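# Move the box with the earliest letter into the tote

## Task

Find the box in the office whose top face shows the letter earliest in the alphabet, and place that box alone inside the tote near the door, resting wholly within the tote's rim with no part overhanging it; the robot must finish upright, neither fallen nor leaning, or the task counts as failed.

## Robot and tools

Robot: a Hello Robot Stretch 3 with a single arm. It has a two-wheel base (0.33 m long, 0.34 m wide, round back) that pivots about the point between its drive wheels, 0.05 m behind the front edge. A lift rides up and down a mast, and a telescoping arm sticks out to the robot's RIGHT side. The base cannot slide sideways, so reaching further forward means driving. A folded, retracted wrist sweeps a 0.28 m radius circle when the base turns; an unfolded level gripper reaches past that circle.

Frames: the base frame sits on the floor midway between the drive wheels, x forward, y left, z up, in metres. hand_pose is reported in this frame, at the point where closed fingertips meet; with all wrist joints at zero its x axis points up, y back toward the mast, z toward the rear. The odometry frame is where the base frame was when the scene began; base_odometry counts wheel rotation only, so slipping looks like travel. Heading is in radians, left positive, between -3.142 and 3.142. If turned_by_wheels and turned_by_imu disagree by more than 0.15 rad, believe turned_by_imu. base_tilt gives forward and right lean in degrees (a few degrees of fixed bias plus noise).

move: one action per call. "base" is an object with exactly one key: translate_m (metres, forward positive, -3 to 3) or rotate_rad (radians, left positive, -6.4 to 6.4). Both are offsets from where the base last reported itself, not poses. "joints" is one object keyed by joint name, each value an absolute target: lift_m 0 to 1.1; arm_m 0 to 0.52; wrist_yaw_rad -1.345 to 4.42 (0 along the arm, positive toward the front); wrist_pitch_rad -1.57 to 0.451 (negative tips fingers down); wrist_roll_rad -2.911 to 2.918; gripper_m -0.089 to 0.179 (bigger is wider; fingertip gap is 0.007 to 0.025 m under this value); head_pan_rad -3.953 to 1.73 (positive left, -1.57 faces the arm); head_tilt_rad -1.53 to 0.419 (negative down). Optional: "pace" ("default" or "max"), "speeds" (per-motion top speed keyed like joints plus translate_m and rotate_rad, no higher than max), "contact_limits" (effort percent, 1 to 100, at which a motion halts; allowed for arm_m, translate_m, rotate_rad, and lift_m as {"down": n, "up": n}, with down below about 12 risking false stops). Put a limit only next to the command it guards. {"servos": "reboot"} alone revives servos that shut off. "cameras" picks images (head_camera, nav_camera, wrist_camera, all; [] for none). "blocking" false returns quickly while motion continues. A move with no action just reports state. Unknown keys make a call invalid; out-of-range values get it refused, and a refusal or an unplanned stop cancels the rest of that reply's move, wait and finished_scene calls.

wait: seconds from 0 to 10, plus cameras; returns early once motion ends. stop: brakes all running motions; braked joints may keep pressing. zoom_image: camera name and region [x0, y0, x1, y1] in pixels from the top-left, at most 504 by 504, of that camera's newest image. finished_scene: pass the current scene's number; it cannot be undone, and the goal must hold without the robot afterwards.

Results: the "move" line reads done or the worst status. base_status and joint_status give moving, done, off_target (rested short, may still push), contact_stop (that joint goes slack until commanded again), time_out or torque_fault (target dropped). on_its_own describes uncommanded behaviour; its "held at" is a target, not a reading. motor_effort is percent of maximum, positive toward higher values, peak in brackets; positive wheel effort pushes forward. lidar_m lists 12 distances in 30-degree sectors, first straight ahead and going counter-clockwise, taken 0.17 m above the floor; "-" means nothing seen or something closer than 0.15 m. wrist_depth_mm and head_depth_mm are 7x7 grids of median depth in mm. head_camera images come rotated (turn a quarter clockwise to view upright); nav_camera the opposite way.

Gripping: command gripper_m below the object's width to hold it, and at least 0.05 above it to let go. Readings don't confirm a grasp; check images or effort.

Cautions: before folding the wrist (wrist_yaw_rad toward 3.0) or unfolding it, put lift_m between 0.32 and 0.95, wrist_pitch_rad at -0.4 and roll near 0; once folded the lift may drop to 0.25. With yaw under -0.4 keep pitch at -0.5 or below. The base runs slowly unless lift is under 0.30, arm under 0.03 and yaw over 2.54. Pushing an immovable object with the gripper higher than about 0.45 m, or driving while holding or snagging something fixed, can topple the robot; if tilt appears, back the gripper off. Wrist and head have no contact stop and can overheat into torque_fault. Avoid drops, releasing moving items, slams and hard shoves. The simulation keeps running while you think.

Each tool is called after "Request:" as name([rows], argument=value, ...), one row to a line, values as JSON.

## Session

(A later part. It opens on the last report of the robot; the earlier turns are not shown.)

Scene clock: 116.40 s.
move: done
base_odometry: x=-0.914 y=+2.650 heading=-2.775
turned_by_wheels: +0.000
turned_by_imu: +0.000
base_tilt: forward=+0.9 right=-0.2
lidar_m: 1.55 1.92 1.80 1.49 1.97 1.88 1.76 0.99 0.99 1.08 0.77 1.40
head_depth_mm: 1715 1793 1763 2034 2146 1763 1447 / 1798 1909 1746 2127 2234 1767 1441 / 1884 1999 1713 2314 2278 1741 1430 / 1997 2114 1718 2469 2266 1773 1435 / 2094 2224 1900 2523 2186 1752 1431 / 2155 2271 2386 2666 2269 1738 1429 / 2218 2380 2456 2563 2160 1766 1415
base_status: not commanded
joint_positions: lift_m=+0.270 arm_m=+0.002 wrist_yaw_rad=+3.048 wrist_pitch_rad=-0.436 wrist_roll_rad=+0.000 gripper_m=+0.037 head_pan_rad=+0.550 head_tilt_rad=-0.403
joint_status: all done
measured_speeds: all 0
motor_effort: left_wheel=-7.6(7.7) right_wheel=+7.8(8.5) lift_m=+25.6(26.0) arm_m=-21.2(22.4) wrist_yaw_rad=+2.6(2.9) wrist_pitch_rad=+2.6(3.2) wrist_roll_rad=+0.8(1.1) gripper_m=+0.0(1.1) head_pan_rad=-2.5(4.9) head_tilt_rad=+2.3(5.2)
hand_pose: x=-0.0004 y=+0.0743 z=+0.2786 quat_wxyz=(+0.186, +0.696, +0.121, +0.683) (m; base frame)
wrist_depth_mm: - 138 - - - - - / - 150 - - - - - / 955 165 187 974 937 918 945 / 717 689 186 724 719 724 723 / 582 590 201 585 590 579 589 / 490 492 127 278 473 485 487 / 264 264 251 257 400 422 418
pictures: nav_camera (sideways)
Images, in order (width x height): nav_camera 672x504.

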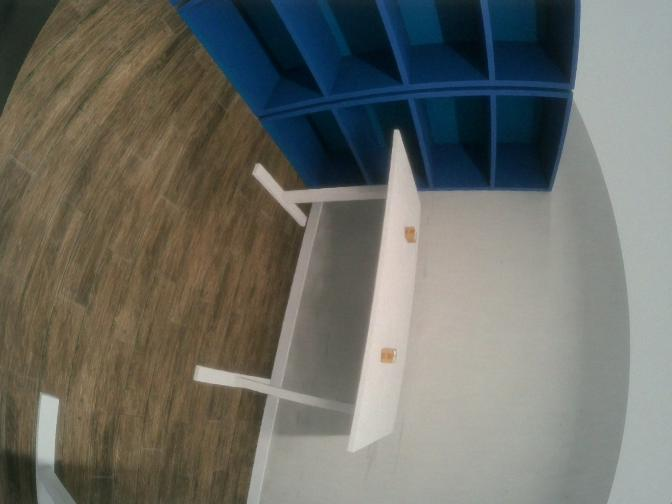

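Request:
move(base={"rotate_rad": 0.887}, joints={"head_pan_rad": -1.2, "head_tilt_rad": -0.4}, pace="max", cameras=[])

Request:
move(base={"translate_m": 0.9}, pace="max", cameras=[])

Request:
move(base={"rotate_rad": 0.684}, pace="max", cameras=["head_camera"])

Request:
zoom_image(camera="head_camera", region=[298, 85, 598, 335])

Request:
move(joints={"head_pan_rad": -2.0}, pace="max", cameras=["head_camera"])

Request:
zoom_image(camera="head_camera", region=[298, 85, 598, 335])

Scene clock: 130.97 s.
move: done
base_odometry: x=-0.914 y=+2.650 heading=-1.889
turned_by_wheels: +0.887
turned_by_imu: +0.884
base_tilt: forward=+0.8 right=-0.3
lidar_m: 1.81 1.49 1.67 2.04 1.76 1.76 0.99 1.08 1.08 0.77 1.55 2.00
head_depth_mm: 1523 1567 1634 1649 631 505 1447 / 1761 1852 1893 2013 625 1718 1448 / 1909 2055 2155 2330 2121 1761 1439 / 1840 1995 2150 2293 2284 1777 1429 / 1808 1913 2051 2215 2251 1758 1450 / 1714 1830 1960 2115 2187 1758 1435 / 1663 1788 1698 2026 2078 1713 1435
base_status: done
joint_positions: lift_m=+0.270 arm_m=+0.002 wrist_yaw_rad=+3.048 wrist_pitch_rad=-0.436 wrist_roll_rad=+0.000 gripper_m=+0.037 head_pan_rad=-1.216 head_tilt_rad=-0.400
joint_status: all done
measured_speeds: translate_m=+0.000 rotate_rad=+0.000 lift_m=+0.000 arm_m=+0.000 wrist_yaw_rad=+0.000 wrist_pitch_rad=+0.000 wrist_roll_rad=+0.000 head_pan_rad=+0.024 head_tilt_rad=+0.000
motor_effort: left_wheel=-6.9(16.3) right_wheel=+8.6(17.4) lift_m=+24.7(25.2) arm_m=-23.3(23.8) wrist_yaw_rad=+2.7(2.9) wrist_pitch_rad=+2.7(3.1) wrist_roll_rad=+0.8(1.1) gripper_m=+0.9(1.2) head_pan_rad=+3.3(5.5) head_tilt_rad=+3.3(5.1)
hand_pose: x=-0.0004 y=+0.0743 z=+0.2786 quat_wxyz=(+0.186, +0.696, +0.121, +0.683) (m; base frame)
wrist_depth_mm: - 138 - - - - - / - 151 - - - - - / 948 164 188 977 942 934 924 / 724 687 187 725 729 723 726 / 593 587 202 586 585 583 580 / 484 496 128 282 481 489 485 / 265 263 248 256 400 420 422
pictures: none
No camera images: "cameras" was empty.

Scene clock: 135.30 s.
move: done
base_odometry: x=-1.195 y=+1.795 heading=-1.888
turned_by_wheels: +0.000
turned_by_imu: -0.001
base_tilt: forward=+0.8 right=-0.1
lidar_m: 1.03 0.95 0.98 0.99 2.39 2.39 1.88 1.27 1.71 1.13 1.37 1.09
head_depth_mm: 1382 1485 1625 1015 1939 1785 1457 / 1328 1425 1529 1013 814 1427 1414 / 1279 1374 1457 898 772 1733 1438 / 1237 1327 1410 1002 733 1759 1453 / 1204 1277 1361 996 701 1706 1437 / 1161 1240 1313 994 699 1653 1427 / 1129 1195 1279 988 697 1585 1418
base_status: done
joint_positions: lift_m=+0.270 arm_m=+0.002 wrist_yaw_rad=+3.048 wrist_pitch_rad=-0.436 wrist_roll_rad=+0.000 gripper_m=+0.037 head_pan_rad=-1.200 head_tilt_rad=-0.400
joint_status: not commanded
measured_speeds: all 0
motor_effort: left_wheel=+6.0(12.2) right_wheel=+1.5(20.5) lift_m=+24.0(25.1) arm_m=-22.6(23.6) wrist_yaw_rad=+2.3(3.1) wrist_pitch_rad=+2.8(3.3) wrist_roll_rad=+0.7(1.2) gripper_m=+0.1(1.4) head_pan_rad=+2.0(4.8) head_tilt_rad=+1.6(3.6)
hand_pose: x=-0.0005 y=+0.0743 z=+0.2786 quat_wxyz=(+0.186, +0.696, +0.121, +0.683) (m; base frame)
wrist_depth_mm: - 138 - - - - - / - 150 - - - - - / 956 164 187 935 908 - - / 739 690 187 723 732 726 700 / 577 590 201 583 584 582 586 / 488 489 128 280 480 489 492 / 265 264 249 257 401 425 425
pictures: none
No camera images: "cameras" was empty.

Scene clock: 136.80 s.
move: done
base_odometry: x=-1.195 y=+1.795 heading=-1.205
turned_by_wheels: +0.684
turned_by_imu: +0.682
base_tilt: forward=+0.9 right=-0.1
lidar_m: 1.03 0.98 1.64 2.39 2.42 1.84 1.28 1.73 1.13 1.37 1.04 0.94
head_depth_mm: 1122 1188 1276 1016 712 1588 1449 / 1162 1229 1304 1012 709 1630 1446 / 1187 1279 1347 1006 706 1660 1437 / 1213 1301 1398 949 703 1723 1441 / 1263 1358 1425 996 732 1754 1429 / 1303 1399 1488 988 762 1307 1357 / 1320 1411 1490 989 795 1696 1431
base_status: done
joint_positions: lift_m=+0.270 arm_m=+0.002 wrist_yaw_rad=+3.048 wrist_pitch_rad=-0.436 wrist_roll_rad=+0.000 gripper_m=+0.037 head_pan_rad=-1.200 head_tilt_rad=-0.400
joint_status: not commanded
measured_speeds: all 0
motor_effort: left_wheel=-6.9(16.6) right_wheel=+8.2(16.9) lift_m=+24.2(24.4) arm_m=-22.8(23.7) wrist_yaw_rad=+2.6(3.1) wrist_pitch_rad=+2.8(3.1) wrist_roll_rad=+0.8(1.1) gripper_m=-0.7(1.3) head_pan_rad=+2.3(4.0) head_tilt_rad=+2.4(3.4)
hand_pose: x=-0.0005 y=+0.0743 z=+0.2786 quat_wxyz=(+0.186, +0.696, +0.121, +0.683) (m; base frame)
wrist_depth_mm: - 138 - - - - - / - 151 - - - - - / 936 164 186 954 958 961 845 / 735 685 187 724 723 727 733 / 588 580 202 591 582 583 591 / 489 486 127 281 477 488 491 / 265 265 250 257 400 425 424
pictures: head_camera (sideways)
Images, in order (width x height): head_camera 896x504.

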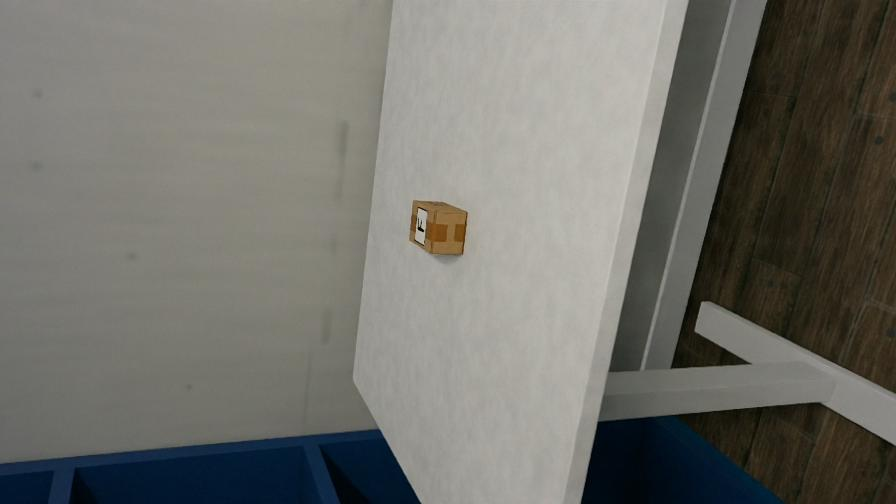

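Scaled by 1.680 from the camera's 896x504 image, which has a finer 1280x720 frame.

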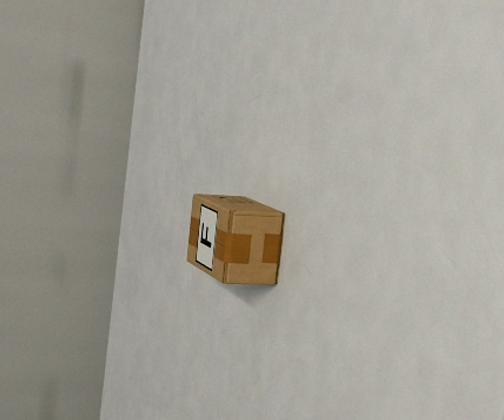

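Scene clock: 137.67 s.
move: done
base_odometry: x=-1.195 y=+1.795 heading=-1.205
turned_by_wheels: +0.000
turned_by_imu: +0.000
base_tilt: forward=+1.0 right=-0.1
lidar_m: 1.03 0.98 1.64 2.39 2.42 1.84 1.27 1.72 1.13 1.37 1.03 0.94
head_depth_mm: 1550 1675 1853 1014 2189 1779 1451 / 1473 1591 1704 1014 2050 1780 1440 / 1398 1509 1594 1007 1288 1503 1431 / 1327 1415 1486 893 805 1735 1447 / 1260 1349 1429 998 735 1751 1434 / 1211 1282 1365 989 701 1704 1445 / 1159 1226 1313 989 694 1603 1432
base_status: not commanded
joint_positions: lift_m=+0.270 arm_m=+0.002 wrist_yaw_rad=+3.048 wrist_pitch_rad=-0.436 wrist_roll_rad=+0.000 gripper_m=+0.037 head_pan_rad=-2.013 head_tilt_rad=-0.400
joint_status: all done
measured_speeds: all 0
motor_effort: left_wheel=-6.9(7.1) right_wheel=+8.3(8.8) lift_m=+23.5(24.1) arm_m=-22.3(23.3) wrist_yaw_rad=+2.3(3.1) wrist_pitch_rad=+2.9(3.2) wrist_roll_rad=+0.8(1.0) gripper_m=+0.6(1.0) head_pan_rad=-2.9(5.4) head_tilt_rad=+1.4(2.3)
hand_pose: x=-0.0005 y=+0.0743 z=+0.2786 quat_wxyz=(+0.186, +0.696, +0.121, +0.683) (m; base frame)
wrist_depth_mm: - 138 - - - - - / - 151 - - - - - / 953 165 187 954 935 943 838 / 721 686 186 719 725 723 729 / 589 583 202 584 586 584 587 / 491 488 128 281 476 492 492 / 264 265 249 256 404 421 429
pictures: head_camera (sideways)
Images, in order (width x height): head_camera 896x504.

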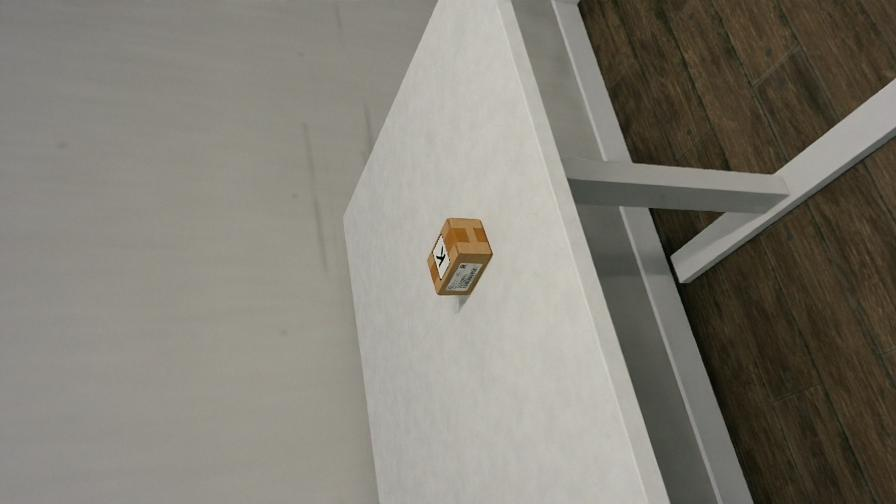

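Scaled by 1.680 from the camera's 896x504 image, which has a finer 1280x720 frame.

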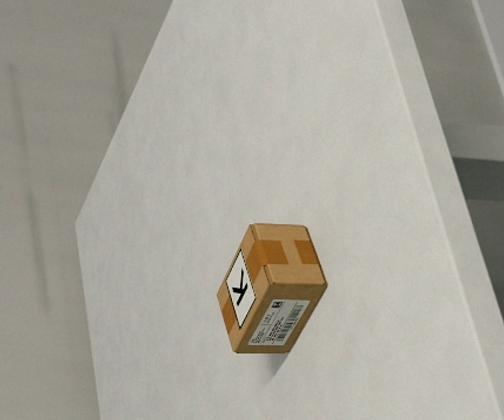

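Request:
move(base={"rotate_rad": -0.416}, joints={"head_pan_rad": -1.57, "head_tilt_rad": -0.5}, pace="max", cameras=[])

Request:
move(base={"translate_m": -0.76}, pace="max", cameras=[])

Request:
move(base={"rotate_rad": -1.153}, joints={"lift_m": 0.9}, pace="max", cameras=["head_camera"])

Scene clock: 163.10 s.
move: done
base_odometry: x=-1.195 y=+1.795 heading=-1.620
turned_by_wheels: -0.416
turned_by_imu: -0.414
base_tilt: forward=+1.0 right=-0.1
lidar_m: 0.94 1.31 0.98 1.64 2.41 1.88 1.77 1.27 1.77 1.13 1.36 1.03
head_depth_mm: 1473 1630 1754 960 1993 1612 1342 / 1413 1539 1227 854 1942 1601 1335 / 1349 1472 1223 815 1471 1525 1339 / 1291 1391 1218 810 1847 1592 1330 / 1233 1335 1213 809 1771 1592 1355 / 1184 1282 1198 805 1657 1594 1330 / 1137 1229 1201 801 675 1598 1335
base_status: done
joint_positions: lift_m=+0.270 arm_m=+0.002 wrist_yaw_rad=+3.048 wrist_pitch_rad=-0.436 wrist_roll_rad=+0.000 gripper_m=+0.037 head_pan_rad=-1.559 head_tilt_rad=-0.498
joint_status: all done
measured_speeds: all 0
motor_effort: left_wheel=+8.8(16.9) right_wheel=-8.0(15.0) lift_m=+23.2(23.6) arm_m=-20.0(20.0) wrist_yaw_rad=+2.5(2.8) wrist_pitch_rad=+2.8(3.2) wrist_roll_rad=+0.8(1.1) gripper_m=+0.3(1.5) head_pan_rad=-1.1(4.0) head_tilt_rad=-3.0(6.7)
hand_pose: x=-0.0005 y=+0.0743 z=+0.2786 quat_wxyz=(+0.186, +0.696, +0.121, +0.683) (m; base frame)
wrist_depth_mm: - 138 - - - - - / - 151 - - - - - / 931 164 187 971 950 912 - / 720 691 186 734 725 719 680 / 576 592 201 575 592 583 586 / 490 497 128 281 476 496 497 / 262 265 249 257 400 421 424
pictures: none
No camera images: "cameras" was empty.

Scene clock: 166.97 s.
move: done
base_odometry: x=-1.157 y=+2.554 heading=-1.620
turned_by_wheels: +0.000
turned_by_imu: +0.001
base_tilt: forward=+0.9 right=-0.2
lidar_m: 1.69 1.52 1.83 2.09 2.03 1.18 1.10 0.70 0.64 1.50 1.30 1.74
head_depth_mm: 1321 1390 1457 1549 1505 446 1351 / 1495 1573 1678 1773 1845 1557 1351 / 1680 1820 1958 2101 1999 1616 1333 / 1681 1808 1979 2184 2008 1595 1334 / 1584 1724 1877 2084 1982 1598 1327 / 1528 1641 1791 1956 1993 1597 1337 / 1468 1580 1682 1875 1952 1558 1344
base_status: done
joint_positions: lift_m=+0.270 arm_m=+0.002 wrist_yaw_rad=+3.048 wrist_pitch_rad=-0.436 wrist_roll_rad=+0.000 gripper_m=+0.037 head_pan_rad=-1.570 head_tilt_rad=-0.500
joint_status: not commanded
measured_speeds: all 0
motor_effort: left_wheel=-5.8(12.1) right_wheel=-0.7(15.5) lift_m=+22.3(23.4) arm_m=-23.0(23.6) wrist_yaw_rad=+2.7(3.1) wrist_pitch_rad=+2.6(3.3) wrist_roll_rad=+0.9(1.1) gripper_m=-0.3(1.2) head_pan_rad=-3.2(4.4) head_tilt_rad=-2.6(4.0)
hand_pose: x=-0.0005 y=+0.0743 z=+0.2786 quat_wxyz=(+0.186, +0.696, +0.121, +0.683) (m; base frame)
wrist_depth_mm: - 138 - - - - - / - 151 - - - - - / 923 165 188 936 942 973 936 / 716 690 187 723 734 709 715 / 591 586 202 581 587 583 583 / 496 496 128 280 478 493 482 / 263 264 250 256 399 422 424
pictures: none
No camera images: "cameras" was empty.

Scene clock: 171.97 s.
move: done
base_odometry: x=-1.157 y=+2.554 heading=-2.773
turned_by_wheels: -1.153
turned_by_imu: -1.148
base_tilt: forward=+0.9 right=-0.1
lidar_m: 1.29 1.78 1.70 1.52 1.83 2.15 2.01 1.18 1.13 1.06 0.64 1.37
head_depth_mm: 891 973 1025 721 539 434 - / 895 966 1017 718 539 432 378 / 884 967 1015 717 538 431 378 / 885 961 1006 617 536 431 377 / 881 956 1008 677 534 430 377 / 876 957 1002 708 534 428 386 / 878 951 998 706 532 429 376
base_status: done
joint_positions: lift_m=+0.900 arm_m=+0.002 wrist_yaw_rad=+3.048 wrist_pitch_rad=-0.437 wrist_roll_rad=+0.000 gripper_m=+0.037 head_pan_rad=-1.570 head_tilt_rad=-0.501
joint_status: all done
measured_speeds: all 0
motor_effort: left_wheel=+8.6(16.8) right_wheel=-8.4(15.4) lift_m=+29.3(32.6) arm_m=-21.3(23.7) wrist_yaw_rad=+2.8(3.0) wrist_pitch_rad=+2.8(3.2) wrist_roll_rad=+0.8(1.2) gripper_m=-0.7(1.3) head_pan_rad=-2.9(4.5) head_tilt_rad=-1.6(3.3)
hand_pose: x=-0.0005 y=+0.0743 z=+0.9085 quat_wxyz=(+0.186, +0.696, +0.121, +0.683) (m; base frame)
wrist_depth_mm: - 138 - - - - - / - 150 - - - - - / - 165 187 - - - - / - - 187 - - - - / - - 201 - - - - / - - 128 - - - - / - - 257 - - - -
pictures: head_camera (sideways)
Images, in order (width x height): head_camera 896x504.

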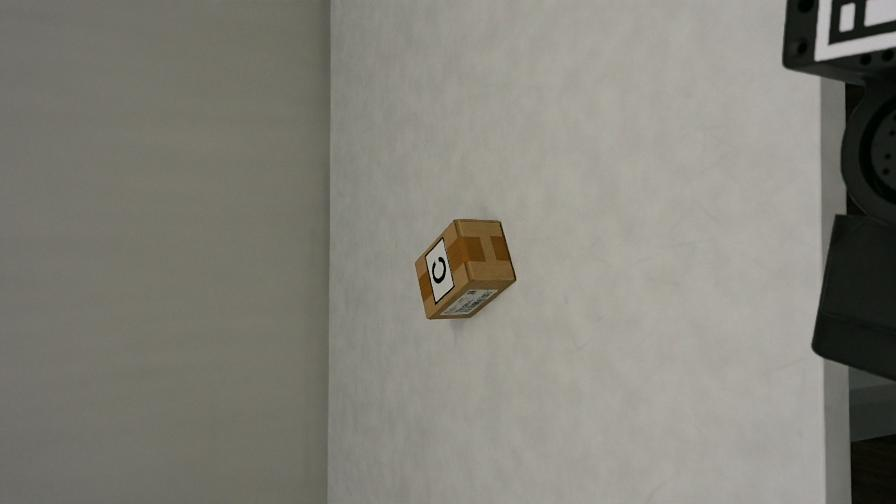

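Request:
move(base={"translate_m": 0.01}, joints={"lift_m": 1.0, "wrist_yaw_rad": 1.571, "gripper_m": 0.14}, pace="max", cameras=[])

Request:
move(joints={"lift_m": 1.098, "wrist_yaw_rad": 0.53, "arm_m": 0.33}, pace="max", cameras=[])

Request:
move(joints={"wrist_pitch_rad": -0.9}, pace="max", cameras=["wrist_camera"])

Scene clock: 183.33 s.
move: done
base_odometry: x=-1.166 y=+2.550 heading=-2.773
turned_by_wheels: +0.000
turned_by_imu: +0.001
base_tilt: forward=+1.0 right=-0.2
lidar_m: 1.28 1.76 1.69 1.52 1.83 2.17 2.02 1.19 1.13 1.06 0.63 1.36
head_depth_mm: 889 966 1014 719 582 - - / 892 967 1019 720 583 - - / 889 960 1009 716 579 - - / 883 953 1009 613 536 431 377 / 881 959 1008 712 537 429 378 / 880 951 1004 709 536 428 376 / 877 948 995 707 534 453 -
base_status: done
joint_positions: lift_m=+1.000 arm_m=+0.002 wrist_yaw_rad=+1.574 wrist_pitch_rad=-0.437 wrist_roll_rad=+0.000 gripper_m=+0.140 head_pan_rad=-1.570 head_tilt_rad=-0.501
joint_status: all done
measured_speeds: all 0
motor_effort: left_wheel=+6.1(12.8) right_wheel=+1.0(6.0) lift_m=+28.8(32.3) arm_m=-18.1(19.4) wrist_yaw_rad=-2.0(7.7) wrist_pitch_rad=+3.0(3.1) wrist_roll_rad=+0.8(1.1) gripper_m=+0.3(91.6) head_pan_rad=-3.2(4.1) head_tilt_rad=+0.9(1.5)
hand_pose: x=+0.2006 y=-0.1461 z=+1.0085 quat_wxyz=(+0.596, +0.597, -0.378, +0.381) (m; base frame)
wrist_depth_mm: - - - - - - - / - - - - - - - / - - - - - - - / - - - - - - 320 / - - - - - 260 271 / - 124 - - - 123 226 / - - - - - 126 183
pictures: none
No camera images: "cameras" was empty.

Scene clock: 185.43 s.
move: done
base_odometry: x=-1.166 y=+2.550 heading=-2.773
turned_by_wheels: +0.000
turned_by_imu: +0.000
base_tilt: forward=+1.0 right=-0.2
lidar_m: 1.28 1.76 1.69 1.52 1.83 2.16 2.02 1.19 1.13 1.05 0.63 1.37
head_depth_mm: 355 378 1019 720 541 432 389 / 352 381 1016 717 539 432 388 / 373 384 886 719 538 430 387 / 876 455 876 613 537 430 387 / 880 959 934 710 535 429 386 / 877 954 979 709 534 429 376 / 875 952 1004 706 532 428 376
base_status: not commanded
joint_positions: lift_m=+1.098 arm_m=+0.330 wrist_yaw_rad=+0.533 wrist_pitch_rad=-0.437 wrist_roll_rad=+0.000 gripper_m=+0.140 head_pan_rad=-1.570 head_tilt_rad=-0.501
joint_status: all done
measured_speeds: all 0
motor_effort: left_wheel=+6.1(6.3) right_wheel=+1.0(1.2) lift_m=+30.4(32.3) arm_m=+23.7(26.6) wrist_yaw_rad=-2.2(7.1) wrist_pitch_rad=+2.8(3.2) wrist_roll_rad=+0.9(1.1) gripper_m=-0.5(1.2) head_pan_rad=-2.4(4.2) head_tilt_rad=+0.7(1.9)
hand_pose: x=+0.0913 y=-0.6662 z=+1.1060 quat_wxyz=(+0.707, +0.330, -0.625, +0.034) (m; base frame)
wrist_depth_mm: - - - - - 388 358 / - - - - - - 380 / - - - - - - 392 / - - - - - - - / - 444 392 395 396 146 394 / - 124 340 346 342 120 342 / - 280 293 294 298 279 290
pictures: none
No camera images: "cameras" was empty.

Scene clock: 186.43 s.
move: done
base_odometry: x=-1.166 y=+2.550 heading=-2.773
turned_by_wheels: +0.000
turned_by_imu: +0.000
base_tilt: forward=+1.0 right=-0.1
lidar_m: 1.28 1.76 1.70 1.52 1.83 2.16 2.02 1.19 1.13 1.05 0.63 1.36
head_depth_mm: 355 378 1024 721 539 433 390 / 352 372 1002 717 537 432 388 / 371 384 423 714 537 431 387 / 884 926 500 612 538 430 386 / 879 956 1004 639 535 428 385 / 878 950 1000 704 535 428 376 / 879 953 1002 706 534 428 376
base_status: not commanded
joint_positions: lift_m=+1.098 arm_m=+0.330 wrist_yaw_rad=+0.533 wrist_pitch_rad=-0.907 wrist_roll_rad=+0.000 gripper_m=+0.140 head_pan_rad=-1.570 head_tilt_rad=-0.501
joint_status: all done
measured_speeds: all 0
motor_effort: left_wheel=+6.0(6.4) right_wheel=+0.5(1.1) lift_m=+30.0(30.4) arm_m=+23.4(23.9) wrist_yaw_rad=-2.2(2.3) wrist_pitch_rad=+1.2(3.7) wrist_roll_rad=+0.9(1.1) gripper_m=-0.3(1.0) head_pan_rad=-1.8(3.6) head_tilt_rad=+2.5(2.5)
hand_pose: x=+0.0490 y=-0.5947 z=+1.0196 quat_wxyz=(+0.695, +0.466, -0.531, -0.132) (m; base frame)
wrist_depth_mm: - 365 366 367 361 366 364 / - 328 328 328 326 324 324 / 297 293 294 293 291 292 291 / 270 268 268 268 265 264 265 / 245 247 247 193 244 243 242 / 227 124 227 178 222 123 227 / - 126 209 166 207 203 205
pictures: wrist_camera
Images, in order (width x height): wrist_camera 644x364.

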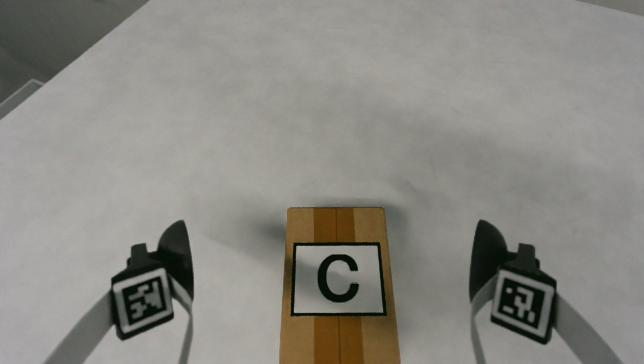

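Request:
move(joints={"wrist_pitch_rad": -1.0}, cameras=[])

Request:
move(joints={"lift_m": 1.063}, speeds={"lift_m": 0.05}, contact_limits={"lift_m": {"down": 15}}, cameras=[])

Request:
move(joints={"gripper_m": 0.03}, cameras=[])

Request:
move(joints={"lift_m": 1.098}, speeds={"lift_m": 0.05}, cameras=["wrist_camera"])

Request:
move(joints={"arm_m": 0.0}, cameras=[])

Request:
move(joints={"wrist_yaw_rad": 1.571}, speeds={"wrist_yaw_rad": 0.8}, cameras=["wrist_camera"])

Scene clock: 197.50 s.
move: done
base_odometry: x=-1.166 y=+2.550 heading=-2.773
turned_by_wheels: +0.000
turned_by_imu: +0.001
base_tilt: forward=+1.1 right=-0.2
lidar_m: 1.28 1.77 1.69 1.52 1.83 2.17 2.02 1.19 1.13 1.05 0.63 1.37
head_depth_mm: 356 378 1024 722 541 434 389 / 352 371 1008 718 539 432 388 / 372 384 417 684 537 431 387 / 880 934 880 613 535 431 387 / 885 959 1004 632 535 429 386 / 884 953 1005 706 534 429 376 / 878 949 1004 707 533 428 376
base_status: not commanded
joint_positions: lift_m=+1.098 arm_m=+0.330 wrist_yaw_rad=+0.533 wrist_pitch_rad=-1.005 wrist_roll_rad=+0.000 gripper_m=+0.140 head_pan_rad=-1.570 head_tilt_rad=-0.501
joint_status: all done
measured_speeds: all 0
motor_effort: left_wheel=+6.0(6.3) right_wheel=+0.8(1.0) lift_m=+29.6(30.2) arm_m=+21.1(21.7) wrist_yaw_rad=-2.0(2.4) wrist_pitch_rad=+0.8(1.4) wrist_roll_rad=+0.8(1.0) gripper_m=-0.4(0.8) head_pan_rad=-2.4(3.9) head_tilt_rad=+2.6(3.6)
hand_pose: x=+0.0379 y=-0.5759 z=+1.0070 quat_wxyz=(+0.688, +0.492, -0.508, -0.166) (m; base frame)
wrist_depth_mm: 321 316 313 312 309 308 308 / 291 287 288 286 284 284 283 / 265 265 264 263 264 263 260 / 248 246 245 192 240 243 243 / 229 230 229 178 225 226 227 / 216 124 215 167 210 123 212 / - 198 201 199 201 195 198
pictures: none
No camera images: "cameras" was empty.

Scene clock: 198.73 s.
move: done
base_odometry: x=-1.166 y=+2.550 heading=-2.773
turned_by_wheels: +0.000
turned_by_imu: +0.000
base_tilt: forward=+0.8 right=+0.0
lidar_m: 1.28 1.76 1.70 1.52 1.83 2.16 2.02 1.19 1.13 1.06 0.63 1.36
head_depth_mm: 869 387 1005 720 541 433 389 / 859 374 887 716 540 432 389 / 879 389 424 625 537 430 387 / 886 957 491 600 537 430 387 / 886 960 1009 679 534 430 377 / 879 957 1003 709 535 428 376 / 881 955 1000 709 532 428 375
base_status: not commanded
joint_positions: lift_m=+1.063 arm_m=+0.330 wrist_yaw_rad=+0.533 wrist_pitch_rad=-1.006 wrist_roll_rad=+0.000 gripper_m=+0.140 head_pan_rad=-1.570 head_tilt_rad=-0.500
joint_status: all done
measured_speeds: all 0
motor_effort: left_wheel=+6.2(6.4) right_wheel=+0.7(0.9) lift_m=+20.5(26.8) arm_m=+20.4(21.3) wrist_yaw_rad=-1.9(2.1) wrist_pitch_rad=+0.9(1.1) wrist_roll_rad=+0.8(1.1) gripper_m=+0.3(1.1) head_pan_rad=-0.8(3.2) head_tilt_rad=+2.1(3.5)
contact_limits: lift_m down 15 (down: maximum 72; up: maximum 65)
hand_pose: x=+0.0378 y=-0.5757 z=+0.9724 quat_wxyz=(+0.688, +0.492, -0.507, -0.166) (m; base frame)
wrist_depth_mm: 267 266 266 263 261 263 259 / 244 243 244 244 241 240 239 / 225 224 225 165 223 222 221 / 209 208 208 152 200 207 205 / 195 195 194 143 189 192 192 / 184 124 182 134 137 121 179 / - 167 171 168 170 165 168
pictures: none
No camera images: "cameras" was empty.

Scene clock: 200.37 s.
move: done
base_odometry: x=-1.166 y=+2.550 heading=-2.773
turned_by_wheels: +0.000
turned_by_imu: +0.000
base_tilt: forward=+0.8 right=+0.0
lidar_m: 1.28 1.76 1.69 1.52 1.83 2.17 2.02 1.19 1.13 1.05 0.63 1.37
head_depth_mm: 876 386 1012 722 543 433 389 / 863 375 893 721 540 432 389 / 874 388 424 629 538 431 387 / 883 961 493 601 537 430 387 / 878 960 1005 681 534 430 376 / 878 956 1002 710 533 429 376 / 878 945 1003 709 535 428 376
base_status: not commanded
joint_positions: lift_m=+1.063 arm_m=+0.330 wrist_yaw_rad=+0.533 wrist_pitch_rad=-1.006 wrist_roll_rad=+0.000 gripper_m=+0.031 head_pan_rad=-1.570 head_tilt_rad=-0.500
joint_status: all done
measured_speeds: all 0
motor_effort: left_wheel=+6.1(6.4) right_wheel=+1.0(1.2) lift_m=+20.6(20.9) arm_m=+19.8(21.1) wrist_yaw_rad=-1.8(2.3) wrist_pitch_rad=+0.7(1.3) wrist_roll_rad=+1.0(1.2) gripper_m=-14.7(95.9) head_pan_rad=-2.4(3.3) head_tilt_rad=+4.0(4.3)
contact_limits: lift_m down 15 (down: maximum 72; up: maximum 65)
hand_pose: x=+0.0378 y=-0.5757 z=+0.9724 quat_wxyz=(+0.688, +0.492, -0.507, -0.166) (m; base frame)
wrist_depth_mm: 270 266 266 264 263 262 262 / 245 244 244 241 242 241 238 / 226 226 226 165 223 221 222 / 209 210 207 152 203 206 205 / 195 195 193 143 149 192 193 / 184 183 131 134 129 181 180 / 172 170 172 171 169 169 170
pictures: none
No camera images: "cameras" was empty.

Scene clock: 201.60 s.
move: done
base_odometry: x=-1.166 y=+2.550 heading=-2.773
turned_by_wheels: +0.000
turned_by_imu: +0.000
base_tilt: forward=+0.9 right=-0.3
lidar_m: 1.28 1.76 1.69 1.52 1.83 2.17 2.02 1.19 1.13 1.06 0.63 1.37
head_depth_mm: 355 379 1021 720 541 433 389 / 352 371 1006 719 540 433 389 / 376 383 418 684 540 431 388 / 883 939 877 599 536 431 387 / 882 957 1003 652 535 430 377 / 884 951 1002 709 535 429 376 / 877 953 996 707 534 427 376
base_status: not commanded
joint_positions: lift_m=+1.098 arm_m=+0.330 wrist_yaw_rad=+0.533 wrist_pitch_rad=-1.010 wrist_roll_rad=+0.000 gripper_m=+0.031 head_pan_rad=-1.570 head_tilt_rad=-0.500
joint_status: all done
measured_speeds: all 0
motor_effort: left_wheel=+6.1(6.3) right_wheel=+0.5(1.3) lift_m=+30.9(32.8) arm_m=+18.8(19.9) wrist_yaw_rad=-1.7(2.0) wrist_pitch_rad=+2.0(2.1) wrist_roll_rad=+0.8(1.1) gripper_m=-14.8(15.6) head_pan_rad=-2.1(3.2) head_tilt_rad=+3.5(3.7)
hand_pose: x=+0.0372 y=-0.5748 z=+1.0064 quat_wxyz=(+0.687, +0.493, -0.506, -0.168) (m; base frame)
wrist_depth_mm: 318 311 311 310 308 308 304 / 286 285 284 281 282 281 280 / 264 264 263 164 262 260 260 / 245 245 245 152 239 242 241 / 230 229 225 143 154 226 226 / 214 215 130 135 130 213 212 / 203 198 199 201 199 199 199
pictures: wrist_camera
Images, in order (width x height): wrist_camera 644x364.

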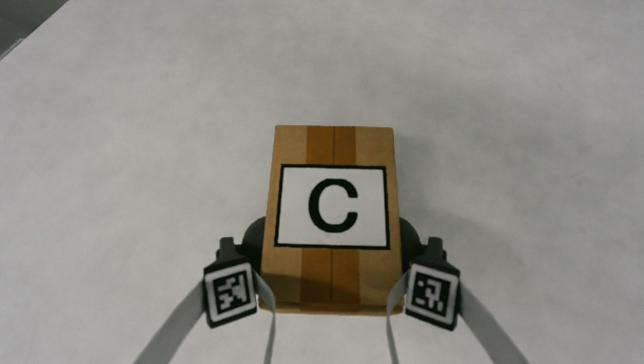

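Scene clock: 205.23 s.
move: done
base_odometry: x=-1.166 y=+2.550 heading=-2.773
turned_by_wheels: +0.000
turned_by_imu: +0.001
base_tilt: forward=+0.9 right=-0.1
lidar_m: 1.28 1.76 1.69 1.52 1.83 2.17 2.02 1.19 1.13 1.05 0.63 1.37
head_depth_mm: - - - - - - - / - - - - - - - / 887 - 1001 - - - - / 886 962 1007 - - - 1257 / 884 956 1009 - 500 335 294 / 882 950 1007 743 534 396 386 / 879 954 1000 708 534 428 375
base_status: not commanded
joint_positions: lift_m=+1.098 arm_m=+0.002 wrist_yaw_rad=+0.533 wrist_pitch_rad=-1.011 wrist_roll_rad=+0.000 gripper_m=+0.031 head_pan_rad=-1.570 head_tilt_rad=-0.500
joint_status: all done
joint sent to its limit — arm_m, lower limit.
measured_speeds: all 0
motor_effort: left_wheel=+6.0(6.4) right_wheel=+0.7(1.1) lift_m=+30.2(31.1) arm_m=-23.2(25.5) wrist_yaw_rad=-1.5(2.3) wrist_pitch_rad=+1.8(2.2) wrist_roll_rad=+0.8(1.2) gripper_m=-14.7(15.7) head_pan_rad=-1.4(3.7) head_tilt_rad=+2.3(4.3)
hand_pose: x=+0.0371 y=-0.2464 z=+1.0063 quat_wxyz=(+0.687, +0.493, -0.506, -0.168) (m; base frame)
wrist_depth_mm: - 311 313 309 308 307 308 / 287 286 286 285 284 284 284 / - 264 263 164 262 259 261 / - - 250 153 242 243 243 / - - 156 143 154 227 228 / - - 130 135 130 212 213 / - - - - - 205 199
pictures: none
No camera images: "cameras" was empty.

Scene clock: 207.13 s.
move: done
base_odometry: x=-1.166 y=+2.550 heading=-2.773
turned_by_wheels: +0.000
turned_by_imu: +0.000
base_tilt: forward=+0.9 right=-0.1
lidar_m: 1.28 1.77 1.69 1.52 1.83 2.16 2.02 1.19 1.13 1.05 0.63 1.37
head_depth_mm: - - - - - - - / - - - - - - - / 887 - 1003 - - - - / 880 961 1010 714 537 - - / 885 958 1004 712 536 - - / 877 953 1003 711 574 - - / 878 951 1005 711 595 - -
base_status: not commanded
joint_positions: lift_m=+1.098 arm_m=+0.002 wrist_yaw_rad=+1.568 wrist_pitch_rad=-1.011 wrist_roll_rad=+0.000 gripper_m=+0.031 head_pan_rad=-1.570 head_tilt_rad=-0.500
joint_status: all done
measured_speeds: all 0
motor_effort: left_wheel=+6.1(6.4) right_wheel=+0.7(1.4) lift_m=+29.8(30.6) arm_m=-23.4(23.9) wrist_yaw_rad=+3.6(5.6) wrist_pitch_rad=+1.6(2.3) wrist_roll_rad=+0.9(1.2) gripper_m=-14.1(15.4) head_pan_rad=-2.7(3.6) head_tilt_rad=+1.8(3.7)
hand_pose: x=+0.0942 y=-0.1473 z=+1.0063 quat_wxyz=(+0.680, +0.679, -0.196, +0.194) (m; base frame)
wrist_depth_mm: - - - - - 306 307 / - - - - - 279 281 / - - - 164 - 261 259 / - - - 153 - 246 242 / - - 156 143 154 227 227 / - - 130 135 130 214 212 / - - - - - 203 200
pictures: wrist_camera
Images, in order (width x height): wrist_camera 644x364.

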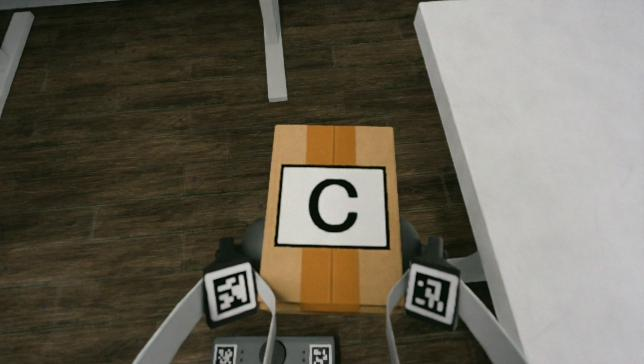

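Request:
move(base={"rotate_rad": -0.68}, pace="max", cameras=[])

Request:
move(base={"translate_m": -0.35}, joints={"lift_m": 0.6, "wrist_pitch_rad": -0.4}, pace="max", cameras=[])

Request:
move(base={"translate_m": -0.25}, joints={"lift_m": 0.28, "wrist_yaw_rad": 2.6}, pace="max", speeds={"wrist_yaw_rad": 1.2}, cameras=["wrist_camera"])

Request:
move(base={"translate_m": -1.547}, pace="max", cameras=[])

Request:
move(base={"rotate_rad": -0.89}, pace="max", cameras=[])

Request:
move(base={"translate_m": -1.0}, joints={"head_pan_rad": -1.57, "head_tilt_rad": -1.0}, pace="max", cameras=[])

Request:
move(base={"rotate_rad": -1.571}, pace="max", cameras=["head_camera", "wrist_camera"])

Scene clock: 258.83 s.
move: done
base_odometry: x=-1.166 y=+2.550 heading=+2.831
turned_by_wheels: -0.679
turned_by_imu: -0.677
base_tilt: forward=+0.9 right=+0.0
lidar_m: 1.23 1.28 1.74 1.73 1.70 1.52 1.83 2.02 1.19 1.20 1.05 0.63
head_depth_mm: - - - - - - - / - - - - - - - / 1240 - 998 - - - - / 1172 1262 1068 717 537 - - / 1090 1172 1062 712 536 - - / 1013 1096 1061 709 574 - - / 950 1017 1042 705 595 - -
base_status: done
joint_positions: lift_m=+1.098 arm_m=+0.002 wrist_yaw_rad=+1.568 wrist_pitch_rad=-1.011 wrist_roll_rad=+0.000 gripper_m=+0.031 head_pan_rad=-1.570 head_tilt_rad=-0.500
joint_status: not commanded
measured_speeds: all 0
motor_effort: left_wheel=+10.8(16.4) right_wheel=-10.1(14.8) lift_m=+28.7(29.5) arm_m=-21.9(23.6) wrist_yaw_rad=+3.4(4.2) wrist_pitch_rad=+1.5(2.2) wrist_roll_rad=+0.8(1.1) gripper_m=-15.1(15.3) head_pan_rad=-1.2(3.0) head_tilt_rad=+1.5(2.8)
hand_pose: x=+0.0942 y=-0.1473 z=+1.0063 quat_wxyz=(+0.680, +0.679, -0.196, +0.194) (m; base frame)
wrist_depth_mm: - - 322 307 306 303 304 / - - - 288 284 282 282 / - - - 164 261 261 260 / - - - 153 245 241 242 / - - 157 143 149 229 226 / - - 130 135 130 232 212 / - - - - - - 204
pictures: none
No camera images: "cameras" was empty.

Scene clock: 263.30 s.
move: done
base_odometry: x=-0.833 y=+2.443 heading=+2.831
turned_by_wheels: +0.000
turned_by_imu: +0.001
base_tilt: forward=+1.0 right=-0.1
lidar_m: 1.51 1.55 1.99 1.62 1.28 1.52 1.50 1.77 1.77 1.15 1.30 0.95
head_depth_mm: 1762 1889 1934 2176 2002 1617 1344 / 1720 1887 1078 2316 2028 1600 1355 / 1571 1722 1074 2109 1983 1620 1344 / 1454 1559 1066 786 1487 1557 1342 / 1350 1459 1065 745 1836 1603 1338 / 1260 1354 983 712 1738 1605 1336 / 1179 1262 1046 704 1581 1599 1325
base_status: done
joint_positions: lift_m=+0.600 arm_m=+0.002 wrist_yaw_rad=+1.568 wrist_pitch_rad=-0.429 wrist_roll_rad=+0.000 gripper_m=+0.031 head_pan_rad=-1.570 head_tilt_rad=-0.500
joint_status: all done
measured_speeds: all 0
motor_effort: left_wheel=-4.2(12.4) right_wheel=-2.8(13.1) lift_m=+21.2(26.6) arm_m=-15.6(22.3) wrist_yaw_rad=+3.4(4.0) wrist_pitch_rad=+5.1(8.6) wrist_roll_rad=+0.8(1.2) gripper_m=-14.6(15.7) head_pan_rad=-1.0(2.5) head_tilt_rad=+1.3(2.7)
hand_pose: x=+0.2017 y=-0.1475 z=+0.6103 quat_wxyz=(+0.596, +0.594, -0.383, +0.381) (m; base frame)
wrist_depth_mm: - - - - - - - / - - - - - - - / - - - 164 - - - / - - - 153 - - - / - - 156 144 154 - - / 875 895 130 135 130 881 874 / 756 729 745 762 739 753 769
pictures: none
No camera images: "cameras" was empty.

Scene clock: 266.53 s.
move: done
base_odometry: x=-0.595 y=+2.367 heading=+2.831
turned_by_wheels: +0.000
turned_by_imu: +0.001
base_tilt: forward=+1.0 right=+0.0
lidar_m: 1.20 1.76 1.85 1.61 1.55 1.26 1.83 1.60 1.60 1.18 1.24 1.19
head_depth_mm: 1625 1699 1813 1929 1958 1604 1343 / 1754 1865 1989 2148 2020 1610 1345 / 1768 1942 2084 2370 2009 1595 1352 / 1652 1781 1069 2175 2021 1611 1336 / 1519 1641 1062 1982 1855 1554 1327 / 1431 1533 1054 1344 1862 1577 1336 / 1332 1432 1054 822 1789 1585 1331
base_status: done
joint_positions: lift_m=+0.280 arm_m=+0.002 wrist_yaw_rad=+2.597 wrist_pitch_rad=-0.427 wrist_roll_rad=+0.000 gripper_m=+0.031 head_pan_rad=-1.570 head_tilt_rad=-0.500
joint_status: all done
measured_speeds: all 0
motor_effort: left_wheel=+0.2(11.9) right_wheel=-2.5(9.3) lift_m=+22.0(23.5) arm_m=-10.4(15.7) wrist_yaw_rad=+2.7(6.6) wrist_pitch_rad=+4.9(5.2) wrist_roll_rad=+1.0(1.1) gripper_m=-15.2(15.4) head_pan_rad=-2.8(2.9) head_tilt_rad=+0.9(2.1)
hand_pose: x=+0.0943 y=+0.0442 z=+0.2907 quat_wxyz=(+0.330, +0.706, -0.041, +0.626) (m; base frame)
wrist_depth_mm: - - - - - - - / - - - - - - - / - - - 165 - - - / 758 740 761 153 716 751 753 / 612 600 579 143 153 598 615 / 509 505 130 135 130 508 511 / 227 103 278 439 422 422 433
pictures: wrist_camera
Images, in order (width x height): wrist_camera 644x364.

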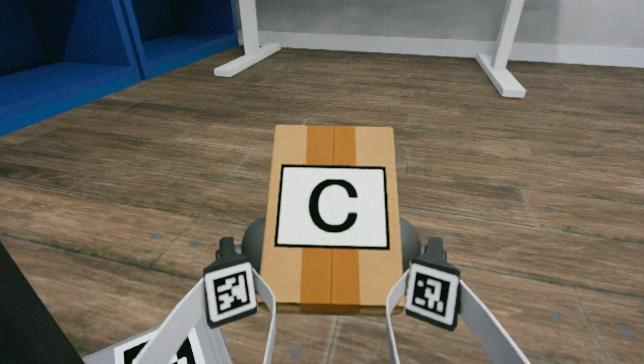

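Scene clock: 273.10 s.
move: done
base_odometry: x=+0.878 y=+1.894 heading=+2.831
turned_by_wheels: +0.000
turned_by_imu: +0.003
base_tilt: forward=+0.9 right=-0.2
lidar_m: 2.69 2.80 0.47 0.54 2.22 0.97 0.57 0.50 0.50 0.58 1.03 2.13
head_depth_mm: 478 508 540 578 622 673 731 / 520 554 594 640 696 758 835 / 571 612 660 720 792 870 974 / 633 682 745 822 911 1022 1172 / 690 757 839 915 1085 1241 1304 / 797 883 985 1103 1321 1497 1339 / 920 1037 1176 1415 1709 1593 1340
base_status: done
joint_positions: lift_m=+0.280 arm_m=+0.002 wrist_yaw_rad=+2.597 wrist_pitch_rad=-0.427 wrist_roll_rad=+0.000 gripper_m=+0.031 head_pan_rad=-1.570 head_tilt_rad=-0.500
joint_status: not commanded
measured_speeds: all 0
motor_effort: left_wheel=-1.2(14.9) right_wheel=-2.2(12.8) lift_m=+21.8(22.2) arm_m=-0.8(10.9) wrist_yaw_rad=+3.0(3.6) wrist_pitch_rad=+4.5(5.2) wrist_roll_rad=+0.8(1.1) gripper_m=-14.0(15.3) head_pan_rad=-0.9(2.3) head_tilt_rad=+0.1(2.3)
hand_pose: x=+0.0943 y=+0.0442 z=+0.2907 quat_wxyz=(+0.330, +0.706, -0.041, +0.626) (m; base frame)
wrist_depth_mm: - 519 479 452 - - - / - - 514 488 - - - / - 878 - 165 - - - / 739 729 - 153 729 750 754 / 599 608 582 143 154 607 622 / 499 510 130 135 130 510 511 / 228 103 280 433 424 423 435
pictures: none
No camera images: "cameras" was empty.

Scene clock: 274.77 s.
move: done
base_odometry: x=+0.878 y=+1.894 heading=+1.941
turned_by_wheels: -0.890
turned_by_imu: -0.886
base_tilt: forward=+1.0 right=-0.1
lidar_m: 1.49 2.13 3.19 0.47 0.47 0.62 2.21 0.76 0.53 0.49 0.50 0.65
head_depth_mm: 394 427 467 517 576 651 747 / 393 425 467 514 574 650 752 / 392 426 466 514 573 649 748 / 393 425 466 515 573 645 742 / 392 425 464 514 573 645 742 / 391 424 464 511 573 645 741 / 391 425 464 512 572 643 741
base_status: done
joint_positions: lift_m=+0.280 arm_m=+0.002 wrist_yaw_rad=+2.597 wrist_pitch_rad=-0.427 wrist_roll_rad=+0.000 gripper_m=+0.031 head_pan_rad=-1.570 head_tilt_rad=-0.500
joint_status: not commanded
measured_speeds: all 0
motor_effort: left_wheel=+9.2(17.4) right_wheel=-6.7(16.0) lift_m=+21.9(22.2) arm_m=-4.9(4.9) wrist_yaw_rad=+3.1(3.6) wrist_pitch_rad=+4.7(5.2) wrist_roll_rad=+0.8(1.1) gripper_m=-14.1(15.3) head_pan_rad=-1.1(2.4) head_tilt_rad=+0.6(1.2)
hand_pose: x=+0.0943 y=+0.0442 z=+0.2907 quat_wxyz=(+0.330, +0.706, -0.041, +0.626) (m; base frame)
wrist_depth_mm: - - - - - - - / - - - - - - - / 441 - - 165 - - - / 443 751 755 153 728 738 764 / 470 606 580 144 154 608 595 / 492 510 130 135 130 501 506 / 227 103 279 438 422 420 432
pictures: none
No camera images: "cameras" was empty.

Scene clock: 279.47 s.
move: done
base_odometry: x=+1.240 y=+0.962 heading=+1.941
turned_by_wheels: +0.000
turned_by_imu: +0.002
base_tilt: forward=+1.1 right=-0.2
lidar_m: 1.73 0.63 0.66 1.51 1.90 1.31 1.23 0.86 0.59 0.54 0.58 0.76
head_depth_mm: 517 611 755 977 1311 1209 1115 / 517 610 751 980 1305 1218 691 / 503 601 752 972 1304 1226 942 / 523 617 755 991 1304 1227 787 / 535 633 779 1004 1312 1229 1116 / 534 632 777 1005 1304 1226 1120 / 533 630 775 997 1312 1220 1125
base_status: done
joint_positions: lift_m=+0.280 arm_m=+0.002 wrist_yaw_rad=+2.597 wrist_pitch_rad=-0.427 wrist_roll_rad=+0.000 gripper_m=+0.031 head_pan_rad=-1.570 head_tilt_rad=-1.003
joint_status: all done
measured_speeds: all 0
motor_effort: left_wheel=-4.6(14.5) right_wheel=+0.6(14.0) lift_m=+22.0(22.4) arm_m=-23.3(23.5) wrist_yaw_rad=+2.8(3.6) wrist_pitch_rad=+4.5(5.2) wrist_roll_rad=+0.8(1.2) gripper_m=-14.6(15.2) head_pan_rad=+0.0(2.1) head_tilt_rad=-0.9(6.5)
hand_pose: x=+0.0943 y=+0.0442 z=+0.2907 quat_wxyz=(+0.330, +0.706, -0.041, +0.626) (m; base frame)
wrist_depth_mm: - - - - 596 - - / - - - - - - - / - - - 165 165 919 - / 754 749 757 153 707 743 742 / 612 610 592 144 154 608 610 / 510 506 130 135 130 511 510 / 226 103 279 437 422 426 436
pictures: none
No camera images: "cameras" was empty.

Scene clock: 281.57 s.
move: done
base_odometry: x=+1.240 y=+0.962 heading=+0.371
turned_by_wheels: -1.571
turned_by_imu: -1.564
base_tilt: forward=+0.9 right=-0.1
lidar_m: 0.54 0.58 0.77 1.82 0.64 0.67 1.60 1.87 1.30 1.23 0.84 0.58
head_depth_mm: 1185 1411 1637 1505 1338 1217 1116 / 1193 1407 1631 1502 1340 1217 687 / 1189 1409 1637 1484 1337 1219 946 / 1196 1415 1645 1456 1344 1225 783 / 1192 1426 1644 1515 1332 1226 1118 / 1198 1411 1648 1510 1354 1224 1113 / 1192 1411 1628 1514 1354 1218 1118
base_status: done
joint_positions: lift_m=+0.280 arm_m=+0.002 wrist_yaw_rad=+2.597 wrist_pitch_rad=-0.427 wrist_roll_rad=+0.000 gripper_m=+0.031 head_pan_rad=-1.570 head_tilt_rad=-1.001
joint_status: not commanded
measured_speeds: all 0
motor_effort: left_wheel=+9.9(17.2) right_wheel=-7.7(15.4) lift_m=+22.6(22.6) arm_m=-22.9(23.8) wrist_yaw_rad=+2.6(3.2) wrist_pitch_rad=+4.7(5.1) wrist_roll_rad=+0.7(1.1) gripper_m=-14.6(15.1) head_pan_rad=-0.8(2.3) head_tilt_rad=+0.2(1.8)
hand_pose: x=+0.0943 y=+0.0442 z=+0.2907 quat_wxyz=(+0.330, +0.706, -0.041, +0.626) (m; base frame)
wrist_depth_mm: - - - - - 489 406 / - - - - - 515 426 / - - - 165 - 526 440 / 741 751 739 153 157 533 458 / 610 603 590 143 154 586 455 / 512 506 130 135 130 510 475 / 226 103 281 431 423 425 436
pictures: head_camera (sideways), wrist_camera
Images, in order (width x height): head_camera 896x504, wrist_camera 644x364.

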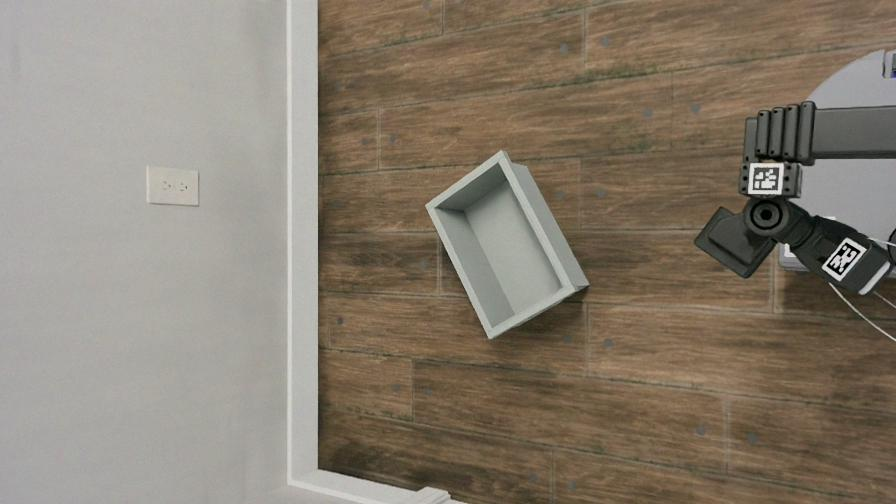

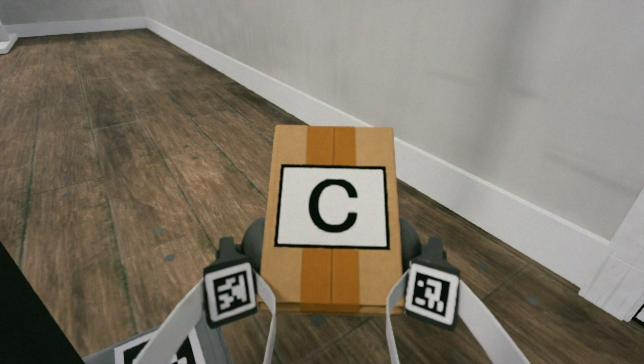

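Request:
move(base={"translate_m": 0.024}, joints={"lift_m": 0.45, "wrist_yaw_rad": 0.54, "arm_m": 0.445}, speeds={"wrist_yaw_rad": 1.3, "lift_m": 0.15, "arm_m": 0.3}, cameras=[])

Request:
move(joints={"lift_m": 0.3, "wrist_pitch_rad": -1.0}, pace="max", cameras=["head_camera", "wrist_camera"])

Scene clock: 304.33 s.
move: done
base_odometry: x=+1.262 y=+0.970 heading=+0.371
turned_by_wheels: +0.000
turned_by_imu: +0.001
base_tilt: forward=+0.9 right=+0.0
lidar_m: 0.52 0.56 0.73 1.74 0.65 0.67 1.61 1.86 1.30 1.23 0.80 0.56
head_depth_mm: 1189 1407 1629 1508 1347 1217 1118 / 1192 1401 1612 743 658 593 532 / 1190 1404 1575 1437 1326 1217 978 / 1190 1404 1061 1488 1333 1217 987 / 1188 1404 1618 1505 1354 1220 1119 / 1188 1408 1636 1496 1354 1219 1118 / 1194 1414 1615 1481 1357 1232 1123
base_status: done
joint_positions: lift_m=+0.450 arm_m=+0.445 wrist_yaw_rad=+0.543 wrist_pitch_rad=-0.427 wrist_roll_rad=+0.000 gripper_m=+0.031 head_pan_rad=-1.570 head_tilt_rad=-1.000
joint_status: all done
measured_speeds: all 0
motor_effort: left_wheel=+11.1(14.3) right_wheel=-1.3(5.9) lift_m=+30.0(33.2) arm_m=+23.2(26.5) wrist_yaw_rad=-1.6(5.7) wrist_pitch_rad=+4.5(5.2) wrist_roll_rad=+0.8(1.1) gripper_m=-14.2(15.2) head_pan_rad=+0.4(1.7) head_tilt_rad=-0.4(1.6)
hand_pose: x=+0.0939 y=-0.7812 z=+0.4607 quat_wxyz=(+0.706, +0.330, -0.625, +0.041) (m; base frame)
wrist_depth_mm: 446 525 - - - - 388 / 468 538 - - - - - / 473 544 - 162 - - 452 / 462 - - 153 153 - - / 495 - 148 144 147 - - / - - 131 135 128 - - / 521 103 593 601 596 587 590
pictures: none
No camera images: "cameras" was empty.

Scene clock: 306.13 s.
move: done
base_odometry: x=+1.262 y=+0.970 heading=+0.371
turned_by_wheels: +0.000
turned_by_imu: +0.000
base_tilt: forward=+1.1 right=-0.1
lidar_m: 0.52 0.56 0.73 1.74 0.65 0.67 1.61 1.86 1.30 1.23 0.80 0.56
head_depth_mm: 1185 1404 1638 1499 1343 1217 1116 / 1188 1412 1639 1479 1306 1167 685 / 1187 1399 1642 968 1307 1197 966 / 1186 1409 1645 1417 1337 1224 988 / 1189 1419 1636 1508 1349 1228 1122 / 1197 1403 1644 1503 1362 1217 1115 / 1193 1407 1623 1489 1346 1224 1115
base_status: not commanded
joint_positions: lift_m=+0.300 arm_m=+0.445 wrist_yaw_rad=+0.543 wrist_pitch_rad=-1.011 wrist_roll_rad=+0.000 gripper_m=+0.031 head_pan_rad=-1.570 head_tilt_rad=-1.000
joint_status: all done
measured_speeds: all 0
motor_effort: left_wheel=+11.1(11.2) right_wheel=-1.6(2.1) lift_m=+22.5(27.0) arm_m=+17.2(23.3) wrist_yaw_rad=-2.0(2.5) wrist_pitch_rad=+2.0(6.4) wrist_roll_rad=+0.8(1.0) gripper_m=-14.4(15.1) head_pan_rad=+0.0(1.8) head_tilt_rad=-1.0(2.2)
hand_pose: x=+0.0381 y=-0.6890 z=+0.2087 quat_wxyz=(+0.688, +0.496, -0.504, -0.164) (m; base frame)
wrist_depth_mm: 478 520 519 509 514 502 486 / 467 476 469 469 470 469 463 / 440 440 438 165 433 435 427 / 415 404 407 153 398 401 403 / 384 300 155 143 149 369 376 / 353 252 130 134 128 346 355 / 340 103 - - - 225 332
pictures: head_camera (sideways), wrist_camera
Images, in order (width x height): head_camera 896x504, wrist_camera 644x364.

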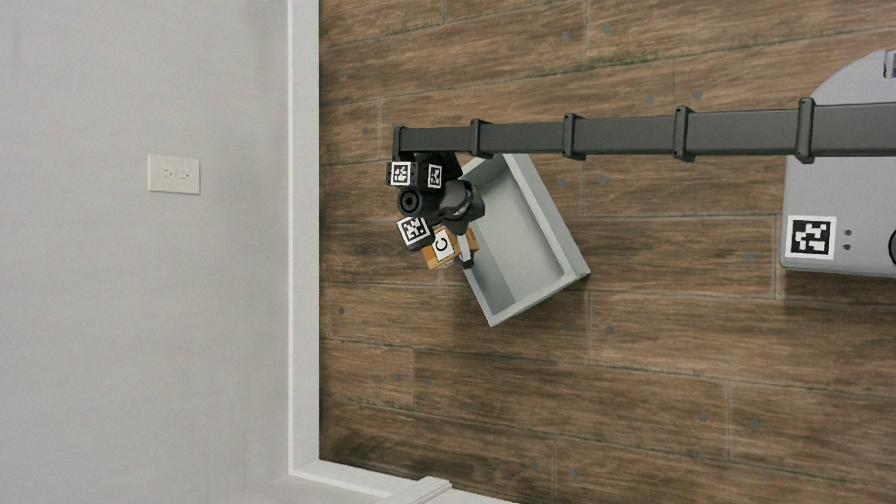

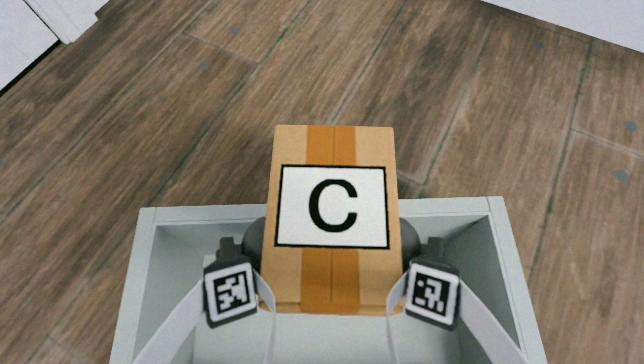

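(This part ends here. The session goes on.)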